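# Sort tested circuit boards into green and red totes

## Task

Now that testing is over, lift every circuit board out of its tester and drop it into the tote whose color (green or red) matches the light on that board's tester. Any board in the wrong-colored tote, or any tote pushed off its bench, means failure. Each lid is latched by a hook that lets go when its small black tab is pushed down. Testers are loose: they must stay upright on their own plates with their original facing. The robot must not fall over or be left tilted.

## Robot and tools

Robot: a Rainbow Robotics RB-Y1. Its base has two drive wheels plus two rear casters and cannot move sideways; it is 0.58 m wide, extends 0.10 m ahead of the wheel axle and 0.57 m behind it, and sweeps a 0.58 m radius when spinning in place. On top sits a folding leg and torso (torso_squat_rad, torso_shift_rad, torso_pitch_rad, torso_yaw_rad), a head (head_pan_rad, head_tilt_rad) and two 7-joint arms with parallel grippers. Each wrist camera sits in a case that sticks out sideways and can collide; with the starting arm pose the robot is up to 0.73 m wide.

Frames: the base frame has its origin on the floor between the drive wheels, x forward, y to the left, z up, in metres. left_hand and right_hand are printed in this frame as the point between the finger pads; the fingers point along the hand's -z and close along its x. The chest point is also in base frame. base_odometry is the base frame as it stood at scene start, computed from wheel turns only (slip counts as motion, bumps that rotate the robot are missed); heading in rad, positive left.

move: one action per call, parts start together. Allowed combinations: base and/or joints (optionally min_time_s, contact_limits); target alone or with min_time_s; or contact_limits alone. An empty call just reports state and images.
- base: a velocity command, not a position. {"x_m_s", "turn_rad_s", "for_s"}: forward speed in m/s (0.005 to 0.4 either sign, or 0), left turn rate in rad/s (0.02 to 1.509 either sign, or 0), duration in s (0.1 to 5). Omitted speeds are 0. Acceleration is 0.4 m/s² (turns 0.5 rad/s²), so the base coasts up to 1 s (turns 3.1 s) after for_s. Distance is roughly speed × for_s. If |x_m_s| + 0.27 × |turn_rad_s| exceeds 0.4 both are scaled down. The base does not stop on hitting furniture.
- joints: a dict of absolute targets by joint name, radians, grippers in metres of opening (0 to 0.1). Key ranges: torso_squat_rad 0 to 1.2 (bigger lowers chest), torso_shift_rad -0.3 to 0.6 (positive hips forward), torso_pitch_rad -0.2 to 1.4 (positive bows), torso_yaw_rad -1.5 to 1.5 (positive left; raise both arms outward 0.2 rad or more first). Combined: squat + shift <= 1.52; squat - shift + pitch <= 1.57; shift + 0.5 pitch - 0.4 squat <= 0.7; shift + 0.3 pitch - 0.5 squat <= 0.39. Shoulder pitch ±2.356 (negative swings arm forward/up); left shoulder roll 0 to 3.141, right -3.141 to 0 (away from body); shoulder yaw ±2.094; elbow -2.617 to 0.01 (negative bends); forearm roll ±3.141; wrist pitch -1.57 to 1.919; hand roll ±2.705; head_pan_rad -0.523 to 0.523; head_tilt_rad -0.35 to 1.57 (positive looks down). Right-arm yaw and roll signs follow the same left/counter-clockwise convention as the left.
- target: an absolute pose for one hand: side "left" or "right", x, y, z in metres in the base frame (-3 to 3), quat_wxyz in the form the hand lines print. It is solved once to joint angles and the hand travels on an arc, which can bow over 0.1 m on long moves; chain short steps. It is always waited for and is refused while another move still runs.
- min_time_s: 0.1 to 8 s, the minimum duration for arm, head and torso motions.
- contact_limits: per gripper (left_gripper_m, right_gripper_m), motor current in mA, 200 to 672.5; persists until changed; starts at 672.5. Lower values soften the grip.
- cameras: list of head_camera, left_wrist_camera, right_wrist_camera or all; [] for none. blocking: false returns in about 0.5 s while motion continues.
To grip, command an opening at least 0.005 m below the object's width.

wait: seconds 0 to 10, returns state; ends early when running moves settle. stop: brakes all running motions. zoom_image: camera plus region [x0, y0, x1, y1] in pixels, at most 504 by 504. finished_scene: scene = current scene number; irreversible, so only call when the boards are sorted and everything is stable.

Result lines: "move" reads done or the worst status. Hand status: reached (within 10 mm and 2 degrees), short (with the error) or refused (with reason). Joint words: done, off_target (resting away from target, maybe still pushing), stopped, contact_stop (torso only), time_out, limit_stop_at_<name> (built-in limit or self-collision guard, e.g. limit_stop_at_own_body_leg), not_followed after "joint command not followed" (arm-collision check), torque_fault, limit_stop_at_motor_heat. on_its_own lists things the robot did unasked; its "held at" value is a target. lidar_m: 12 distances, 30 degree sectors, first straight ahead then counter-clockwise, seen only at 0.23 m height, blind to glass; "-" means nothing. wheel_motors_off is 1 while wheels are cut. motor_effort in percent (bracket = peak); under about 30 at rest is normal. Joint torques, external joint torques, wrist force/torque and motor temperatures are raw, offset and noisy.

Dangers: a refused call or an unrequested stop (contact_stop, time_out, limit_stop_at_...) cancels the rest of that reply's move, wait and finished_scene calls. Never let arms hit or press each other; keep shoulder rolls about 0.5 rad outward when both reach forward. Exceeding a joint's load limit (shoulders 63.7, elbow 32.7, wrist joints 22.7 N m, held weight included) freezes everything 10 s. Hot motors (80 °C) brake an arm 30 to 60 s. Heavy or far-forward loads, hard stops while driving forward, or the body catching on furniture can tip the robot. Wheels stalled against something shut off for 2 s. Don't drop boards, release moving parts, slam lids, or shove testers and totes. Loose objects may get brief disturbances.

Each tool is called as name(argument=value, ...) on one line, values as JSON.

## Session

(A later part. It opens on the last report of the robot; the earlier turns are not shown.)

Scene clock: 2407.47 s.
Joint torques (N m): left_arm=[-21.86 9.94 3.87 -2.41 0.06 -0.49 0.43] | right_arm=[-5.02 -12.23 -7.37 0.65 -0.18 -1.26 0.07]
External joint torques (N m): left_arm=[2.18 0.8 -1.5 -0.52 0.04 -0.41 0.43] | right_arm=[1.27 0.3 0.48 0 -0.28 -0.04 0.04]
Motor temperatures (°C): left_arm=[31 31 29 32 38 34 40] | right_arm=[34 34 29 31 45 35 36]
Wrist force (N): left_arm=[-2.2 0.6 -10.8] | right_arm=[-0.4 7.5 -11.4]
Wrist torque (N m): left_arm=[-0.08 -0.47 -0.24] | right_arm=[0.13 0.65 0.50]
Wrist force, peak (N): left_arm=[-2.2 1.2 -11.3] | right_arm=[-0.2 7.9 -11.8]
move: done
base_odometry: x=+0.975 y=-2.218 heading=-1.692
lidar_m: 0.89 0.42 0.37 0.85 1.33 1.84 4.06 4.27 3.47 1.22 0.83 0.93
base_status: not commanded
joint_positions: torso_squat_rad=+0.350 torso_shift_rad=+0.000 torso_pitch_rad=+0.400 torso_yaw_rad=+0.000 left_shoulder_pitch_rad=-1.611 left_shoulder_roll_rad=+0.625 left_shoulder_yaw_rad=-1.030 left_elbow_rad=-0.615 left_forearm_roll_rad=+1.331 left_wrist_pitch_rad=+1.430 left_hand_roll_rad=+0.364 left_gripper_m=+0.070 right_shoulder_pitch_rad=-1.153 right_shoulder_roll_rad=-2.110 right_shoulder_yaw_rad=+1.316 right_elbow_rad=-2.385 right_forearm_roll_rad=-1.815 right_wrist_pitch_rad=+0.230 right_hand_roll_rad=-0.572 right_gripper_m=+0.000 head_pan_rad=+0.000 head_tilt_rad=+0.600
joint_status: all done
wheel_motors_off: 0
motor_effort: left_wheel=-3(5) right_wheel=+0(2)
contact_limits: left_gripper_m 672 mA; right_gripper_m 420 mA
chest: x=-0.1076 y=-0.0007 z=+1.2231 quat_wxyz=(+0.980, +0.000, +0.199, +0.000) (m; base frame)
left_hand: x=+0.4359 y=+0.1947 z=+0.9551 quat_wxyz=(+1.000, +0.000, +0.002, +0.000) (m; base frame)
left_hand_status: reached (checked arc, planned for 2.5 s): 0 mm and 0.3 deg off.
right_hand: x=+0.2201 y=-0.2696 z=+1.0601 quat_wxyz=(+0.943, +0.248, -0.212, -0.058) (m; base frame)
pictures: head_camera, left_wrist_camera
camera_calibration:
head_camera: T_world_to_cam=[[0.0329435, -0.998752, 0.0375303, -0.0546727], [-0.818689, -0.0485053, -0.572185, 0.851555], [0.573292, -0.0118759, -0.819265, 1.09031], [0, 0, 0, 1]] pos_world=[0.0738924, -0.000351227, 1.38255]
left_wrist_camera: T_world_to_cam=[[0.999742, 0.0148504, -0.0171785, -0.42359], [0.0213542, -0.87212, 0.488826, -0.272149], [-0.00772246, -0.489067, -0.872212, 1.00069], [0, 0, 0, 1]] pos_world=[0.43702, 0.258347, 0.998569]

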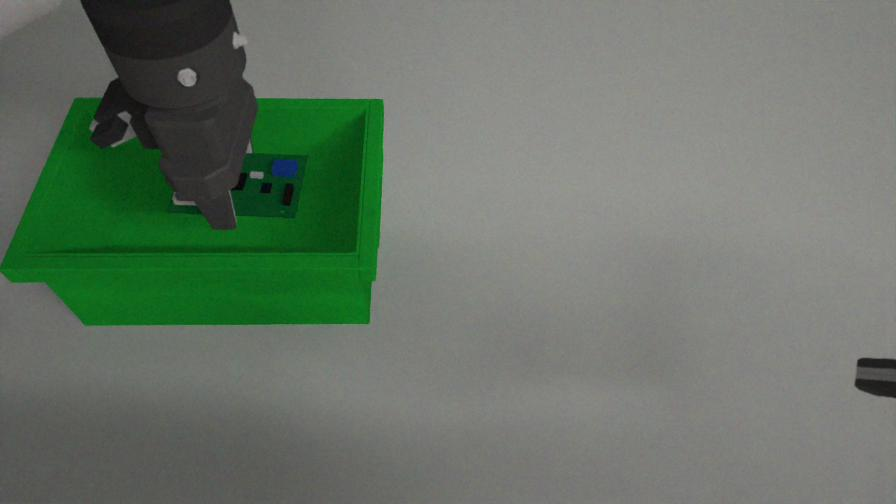

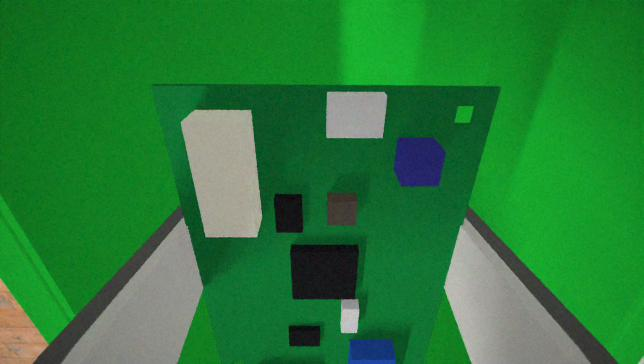

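move(target={"side":"left","x":0.444,"y":0.195,"z":0.922,"quat_wxyz":[1,0,0,0]}, min_time_s=2, cameras=["head_camera","left_wrist_camera"])

Scene clock: 2413.80 s.
Joint torques (N m): left_arm=[-23.83 7.08 3.86 -0.7 0.11 -0.4 -0.17] | right_arm=[-5.12 -12.05 -7.33 0.66 -0.3 -1.24 0.12]
External joint torques (N m): left_arm=[0.54 -1.66 1.34 1.03 0.1 -0.27 -0.17] | right_arm=[1.17 0.48 0.53 0.01 -0.39 -0.02 0.1]
Motor temperatures (°C): left_arm=[31 31 29 32 38 34 40] | right_arm=[34 34 29 31 45 35 36]
Wrist force (N): left_arm=[-2.2 1.0 -11.0] | right_arm=[0.1 7.9 -11.4]
Wrist torque (N m): left_arm=[-0.14 -0.46 -0.21] | right_arm=[0.07 0.70 0.51]
Wrist force, peak (N): left_arm=[-1.9 1.2 -11.4] | right_arm=[0.1 7.9 -11.9]
move: done
base_odometry: x=+0.975 y=-2.218 heading=-1.692
lidar_m: 0.89 0.41 0.37 0.85 1.32 1.83 4.06 4.27 3.48 1.21 0.81 0.94
base_status: not commanded
joint_positions: torso_squat_rad=+0.350 torso_shift_rad=+0.000 torso_pitch_rad=+0.400 torso_yaw_rad=+0.000 left_shoulder_pitch_rad=-1.639 left_shoulder_roll_rad=+0.461 left_shoulder_yaw_rad=-1.027 left_elbow_rad=-0.267 left_forearm_roll_rad=+1.326 left_wrist_pitch_rad=+1.309 left_hand_roll_rad=+0.187 left_gripper_m=+0.070 right_shoulder_pitch_rad=-1.153 right_shoulder_roll_rad=-2.110 right_shoulder_yaw_rad=+1.316 right_elbow_rad=-2.385 right_forearm_roll_rad=-1.815 right_wrist_pitch_rad=+0.230 right_hand_roll_rad=-0.572 right_gripper_m=+0.000 head_pan_rad=+0.000 head_tilt_rad=+0.600
joint_status: all done
wheel_motors_off: 0
motor_effort: left_wheel=-3(4) right_wheel=-1(3)
contact_limits: left_gripper_m 672 mA; right_gripper_m 420 mA
chest: x=-0.1076 y=-0.0007 z=+1.2231 quat_wxyz=(+0.980, +0.000, +0.199, +0.000) (m; base frame)
left_hand: x=+0.4435 y=+0.1952 z=+0.9221 quat_wxyz=(+1.000, +0.000, -0.010, +0.000) (m; base frame)
left_hand_status: reached (checked arc, as near as the solve gets, planned for 2.0 s): 1 mm and 1.2 deg off.
right_hand: x=+0.2201 y=-0.2696 z=+1.0601 quat_wxyz=(+0.943, +0.248, -0.212, -0.058) (m; base frame)
pictures: head_camera, left_wrist_camera
camera_calibration:
head_camera: T_world_to_cam=[[0.0329436, -0.998752, 0.0375305, -0.0546728], [-0.818689, -0.0485054, -0.572185, 0.851555], [0.573292, -0.011876, -0.819265, 1.09031], [0, 0, 0, 1]] pos_world=[0.0738924, -0.000351073, 1.38255]
left_wrist_camera: T_world_to_cam=[[0.999848, 0.0155569, 0.00791421, -0.455093], [0.0096958, -0.872068, 0.489288, -0.250947], [0.0145135, -0.489137, -0.872086, 0.962261], [0, 0, 0, 1]] pos_world=[0.443491, 0.258915, 0.965562]

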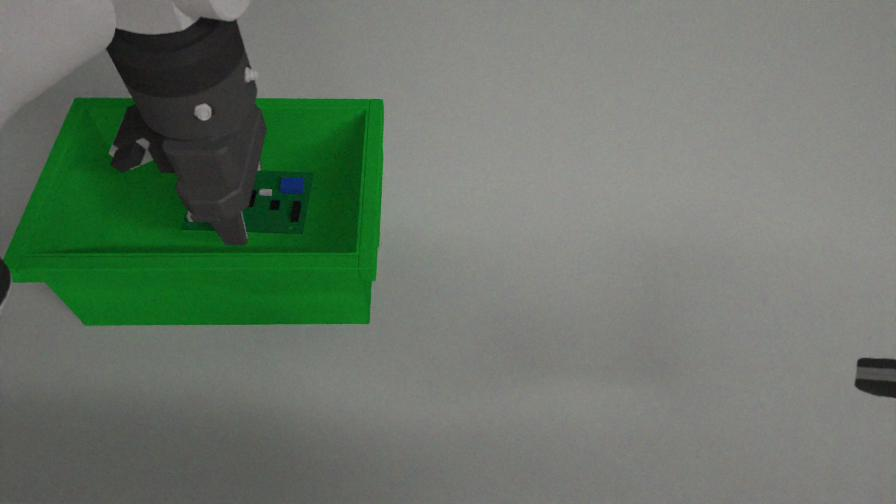

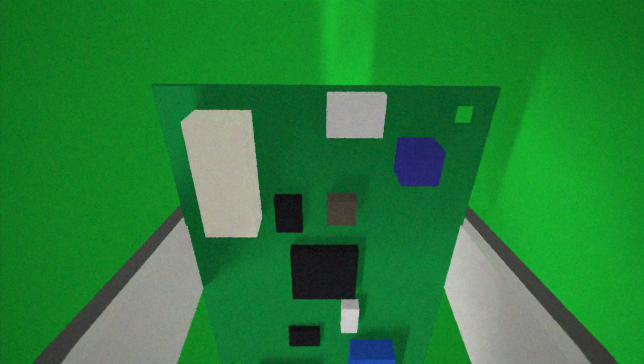

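move(joints={"torso_squat_rad":0.39}, min_time_s=2, cameras=[])

move(joints={"left_gripper_m":0.083}, cameras=["left_wrist_camera"])

Scene clock: 2420.17 s.
Joint torques (N m): left_arm=[-23.85 7.15 3.75 -0.72 0.05 -0.43 -0.21] | right_arm=[-4.74 -12.24 -7.54 0.73 -0.18 -1.18 0.17]
External joint torques (N m): left_arm=[0.52 -1.59 1.23 1.01 0.04 -0.29 -0.2] | right_arm=[1.54 0.28 0.32 0.08 -0.28 0.03 0.14]
Motor temperatures (°C): left_arm=[31 31 29 32 38 34 40] | right_arm=[34 34 29 31 45 35 36]
Wrist force (N): left_arm=[-2.3 1.0 -11.0] | right_arm=[0.1 7.9 -11.4]
Wrist torque (N m): left_arm=[-0.13 -0.49 -0.23] | right_arm=[0.09 0.71 0.51]
Wrist force, peak (N): left_arm=[-2.0 1.1 -11.4] | right_arm=[0.0 8.1 -12.0]
move: done
base_odometry: x=+0.975 y=-2.218 heading=-1.692
lidar_m: 0.88 0.42 0.37 0.86 1.32 1.84 4.06 4.28 3.47 1.21 0.82 0.94
base_status: not commanded
joint_positions: torso_squat_rad=+0.390 torso_shift_rad=+0.000 torso_pitch_rad=+0.400 torso_yaw_rad=+0.000 left_shoulder_pitch_rad=-1.639 left_shoulder_roll_rad=+0.461 left_shoulder_yaw_rad=-1.027 left_elbow_rad=-0.267 left_forearm_roll_rad=+1.326 left_wrist_pitch_rad=+1.309 left_hand_roll_rad=+0.187 left_gripper_m=+0.070 right_shoulder_pitch_rad=-1.153 right_shoulder_roll_rad=-2.110 right_shoulder_yaw_rad=+1.316 right_elbow_rad=-2.385 right_forearm_roll_rad=-1.815 right_wrist_pitch_rad=+0.230 right_hand_roll_rad=-0.572 right_gripper_m=+0.000 head_pan_rad=+0.000 head_tilt_rad=+0.600
joint_status: all done
wheel_motors_off: 0
motor_effort: left_wheel=-4(5) right_wheel=+1(3)
contact_limits: left_gripper_m 672 mA; right_gripper_m 420 mA
chest: x=-0.1076 y=-0.0007 z=+1.2130 quat_wxyz=(+0.980, +0.000, +0.199, +0.000) (m; base frame)
left_hand: x=+0.4435 y=+0.1953 z=+0.9121 quat_wxyz=(+1.000, +0.000, -0.010, +0.000) (m; base frame)
right_hand: x=+0.2201 y=-0.2696 z=+1.0501 quat_wxyz=(+0.943, +0.248, -0.212, -0.058) (m; base frame)
pictures: none
No camera images: "cameras" was empty.

Scene clock: 2420.77 s.
Joint torques (N m): left_arm=[-24.01 7.06 3.64 -0.63 0.08 -0.34 -0.16] | right_arm=[-4.95 -12.15 -7.24 0.65 -0.12 -1.29 0.11]
External joint torques (N m): left_arm=[0.36 -1.68 1.12 1.11 0.07 -0.21 -0.16] | right_arm=[1.33 0.37 0.62 0 -0.22 -0.08 0.09]
Motor temperatures (°C): left_arm=[31 31 29 32 38 34 40] | right_arm=[34 34 29 31 45 35 36]
Wrist force (N): left_arm=[-2.2 0.9 -10.6] | right_arm=[-0.4 8.2 -11.4]
Wrist torque (N m): left_arm=[-0.10 -0.47 -0.22] | right_arm=[0.07 0.64 0.51]
Wrist force, peak (N): left_arm=[-2.3 0.9 -11.1] | right_arm=[-0.1 8.3 -11.5]
move: done
base_odometry: x=+0.975 y=-2.218 heading=-1.692
lidar_m: 0.89 0.41 0.37 0.86 1.32 1.84 4.06 4.28 3.48 1.21 0.82 0.93
base_status: not commanded
joint_positions: torso_squat_rad=+0.390 torso_shift_rad=+0.000 torso_pitch_rad=+0.400 torso_yaw_rad=+0.000 left_shoulder_pitch_rad=-1.639 left_shoulder_roll_rad=+0.461 left_shoulder_yaw_rad=-1.027 left_elbow_rad=-0.267 left_forearm_roll_rad=+1.326 left_wrist_pitch_rad=+1.309 left_hand_roll_rad=+0.187 left_gripper_m=+0.083 right_shoulder_pitch_rad=-1.153 right_shoulder_roll_rad=-2.110 right_shoulder_yaw_rad=+1.316 right_elbow_rad=-2.385 right_forearm_roll_rad=-1.815 right_wrist_pitch_rad=+0.230 right_hand_roll_rad=-0.572 right_gripper_m=+0.000 head_pan_rad=+0.000 head_tilt_rad=+0.600
joint_status: all done
wheel_motors_off: 0
motor_effort: left_wheel=-3(4) right_wheel=+0(2)
contact_limits: left_gripper_m 672 mA; right_gripper_m 420 mA
chest: x=-0.1076 y=-0.0007 z=+1.2130 quat_wxyz=(+0.980, +0.000, +0.199, +0.000) (m; base frame)
left_hand: x=+0.4435 y=+0.1953 z=+0.9121 quat_wxyz=(+1.000, +0.000, -0.010, +0.000) (m; base frame)
right_hand: x=+0.2201 y=-0.2696 z=+1.0501 quat_wxyz=(+0.943, +0.248, -0.212, -0.058) (m; base frame)
pictures: left_wrist_camera
camera_calibration:
left_wrist_camera: T_world_to_cam=[[0.999847, 0.015557, 0.00801278, -0.455089], [0.00964771, -0.872068, 0.48929, -0.246003], [0.0145996, -0.489137, -0.872085, 0.953459], [0, 0, 0, 1]] pos_world=[0.443472, 0.258921, 0.95551]

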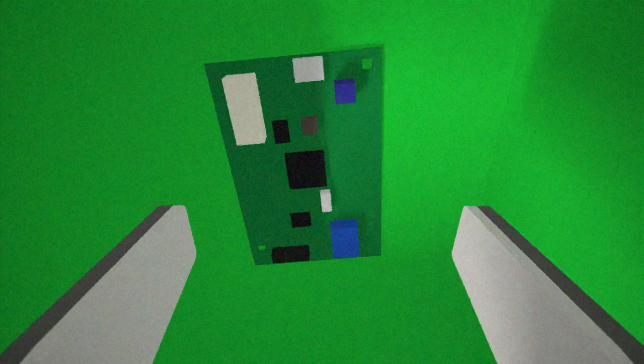

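move(target={"side":"left","x":0.43,"y":0.195,"z":1.15,"quat_wxyz":[1,0,0,0]}, min_time_s=2.5, cameras=[])

move(base={"x_m_s":-0.2,"for_s":3}, cameras=["head_camera"])

Scene clock: 2428.40 s.
Joint torques (N m): left_arm=[-22.87 8.94 7.35 -2.16 0.42 0.21 0.36] | right_arm=[-4.94 -12.39 -7.31 0.74 -0.18 -1.15 0.11]
External joint torques (N m): left_arm=[0.98 0.65 0.91 -0.47 0.4 0.29 0.36] | right_arm=[1.35 0.14 0.55 0.09 -0.28 0.07 0.08]
Motor temperatures (°C): left_arm=[31 31 29 32 38 34 40] | right_arm=[34 34 29 31 45 35 36]
Wrist force (N): left_arm=[-2.1 1.1 -10.9] | right_arm=[-0.2 7.9 -11.3]
Wrist torque (N m): left_arm=[-0.14 -0.47 -0.23] | right_arm=[0.09 0.69 0.51]
Wrist force, peak (N): left_arm=[-2.1 1.0 -11.1] | right_arm=[-0.1 8.4 -11.7]
move: done
base_odometry: x=+0.975 y=-2.218 heading=-1.692
lidar_m: 0.89 0.41 0.37 0.85 1.32 1.82 4.06 4.28 3.48 1.21 0.82 0.94
base_status: not commanded
joint_positions: torso_squat_rad=+0.390 torso_shift_rad=+0.000 torso_pitch_rad=+0.400 torso_yaw_rad=+0.000 left_shoulder_pitch_rad=-1.923 left_shoulder_roll_rad=+0.805 left_shoulder_yaw_rad=-0.950 left_elbow_rad=-0.776 left_forearm_roll_rad=+1.410 left_wrist_pitch_rad=+1.840 left_hand_roll_rad=+0.452 left_gripper_m=+0.083 right_shoulder_pitch_rad=-1.153 right_shoulder_roll_rad=-2.110 right_shoulder_yaw_rad=+1.316 right_elbow_rad=-2.385 right_forearm_roll_rad=-1.815 right_wrist_pitch_rad=+0.230 right_hand_roll_rad=-0.572 right_gripper_m=+0.000 head_pan_rad=+0.000 head_tilt_rad=+0.600
joint_status: all done
wheel_motors_off: 0
motor_effort: left_wheel=-4(5) right_wheel=+1(3)
contact_limits: left_gripper_m 672 mA; right_gripper_m 420 mA
chest: x=-0.1076 y=-0.0007 z=+1.2130 quat_wxyz=(+0.980, +0.000, +0.199, +0.000) (m; base frame)
left_hand: x=+0.4299 y=+0.1949 z=+1.1499 quat_wxyz=(+1.000, +0.000, +0.001, +0.000) (m; base frame)
left_hand_status: reached (checked arc, planned for 2.5 s): 0 mm and 0.1 deg off.
right_hand: x=+0.2201 y=-0.2696 z=+1.0501 quat_wxyz=(+0.943, +0.248, -0.212, -0.058) (m; base frame)
pictures: none
No camera images: "cameras" was empty.

Scene clock: 2432.20 s.
Joint torques (N m): left_arm=[-22.35 8.4 7.24 -2 0.36 0.11 0.34] | right_arm=[-4.84 -12.38 -7.29 0.59 -0.23 -1.23 0.07]
External joint torques (N m): left_arm=[1.5 0.11 0.8 -0.31 0.34 0.19 0.34] | right_arm=[1.45 0.15 0.57 -0.06 -0.33 -0.02 0.05]
Motor temperatures (°C): left_arm=[31 31 29 32 38 34 40] | right_arm=[34 34 29 31 45 35 36]
Wrist force (N): left_arm=[-2.1 0.7 -10.9] | right_arm=[-0.3 7.7 -11.4]
Wrist torque (N m): left_arm=[-0.09 -0.47 -0.21] | right_arm=[0.10 0.65 0.50]
Wrist force, peak (N): left_arm=[-1.4 0.6 -11.2] | right_arm=[-0.2 8.2 -11.8]
move: done
base_odometry: x=+1.048 y=-1.622 heading=-1.693
lidar_m: 1.22 0.87 1.16 1.27 1.34 1.83 3.47 3.71 3.47 3.35 1.46 1.15
base_status: done (sent for 3 of 3 s)
joint_positions: torso_squat_rad=+0.390 torso_shift_rad=+0.000 torso_pitch_rad=+0.400 torso_yaw_rad=+0.000 left_shoulder_pitch_rad=-1.923 left_shoulder_roll_rad=+0.805 left_shoulder_yaw_rad=-0.950 left_elbow_rad=-0.776 left_forearm_roll_rad=+1.410 left_wrist_pitch_rad=+1.840 left_hand_roll_rad=+0.452 left_gripper_m=+0.083 right_shoulder_pitch_rad=-1.153 right_shoulder_roll_rad=-2.110 right_shoulder_yaw_rad=+1.316 right_elbow_rad=-2.385 right_forearm_roll_rad=-1.815 right_wrist_pitch_rad=+0.230 right_hand_roll_rad=-0.572 right_gripper_m=+0.000 head_pan_rad=+0.000 head_tilt_rad=+0.600
joint_status: not commanded
wheel_motors_off: 0
motor_effort: left_wheel=-2(22) right_wheel=+3(21)
contact_limits: left_gripper_m 672 mA; right_gripper_m 420 mA
chest: x=-0.1076 y=-0.0007 z=+1.2130 quat_wxyz=(+0.980, +0.000, +0.199, +0.000) (m; base frame)
left_hand: x=+0.4299 y=+0.1949 z=+1.1501 quat_wxyz=(+1.000, +0.000, +0.001, +0.000) (m; base frame)
right_hand: x=+0.2201 y=-0.2696 z=+1.0501 quat_wxyz=(+0.943, +0.248, -0.212, -0.058) (m; base frame)
pictures: head_camera
camera_calibration:
head_camera: T_world_to_cam=[[0.0329375, -0.998752, 0.0375356, -0.0542906], [-0.818602, -0.0485052, -0.57231, 0.845859], [0.573416, -0.0118763, -0.819178, 1.08199], [0, 0, 0, 1]] pos_world=[0.0737815, -0.000344335, 1.37247]

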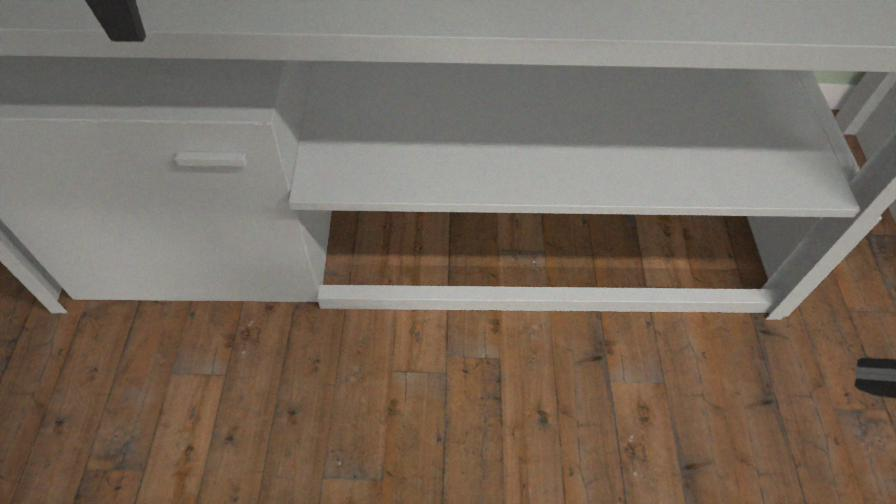

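finished_scene(scene=1)

The scene is finished: the task was done.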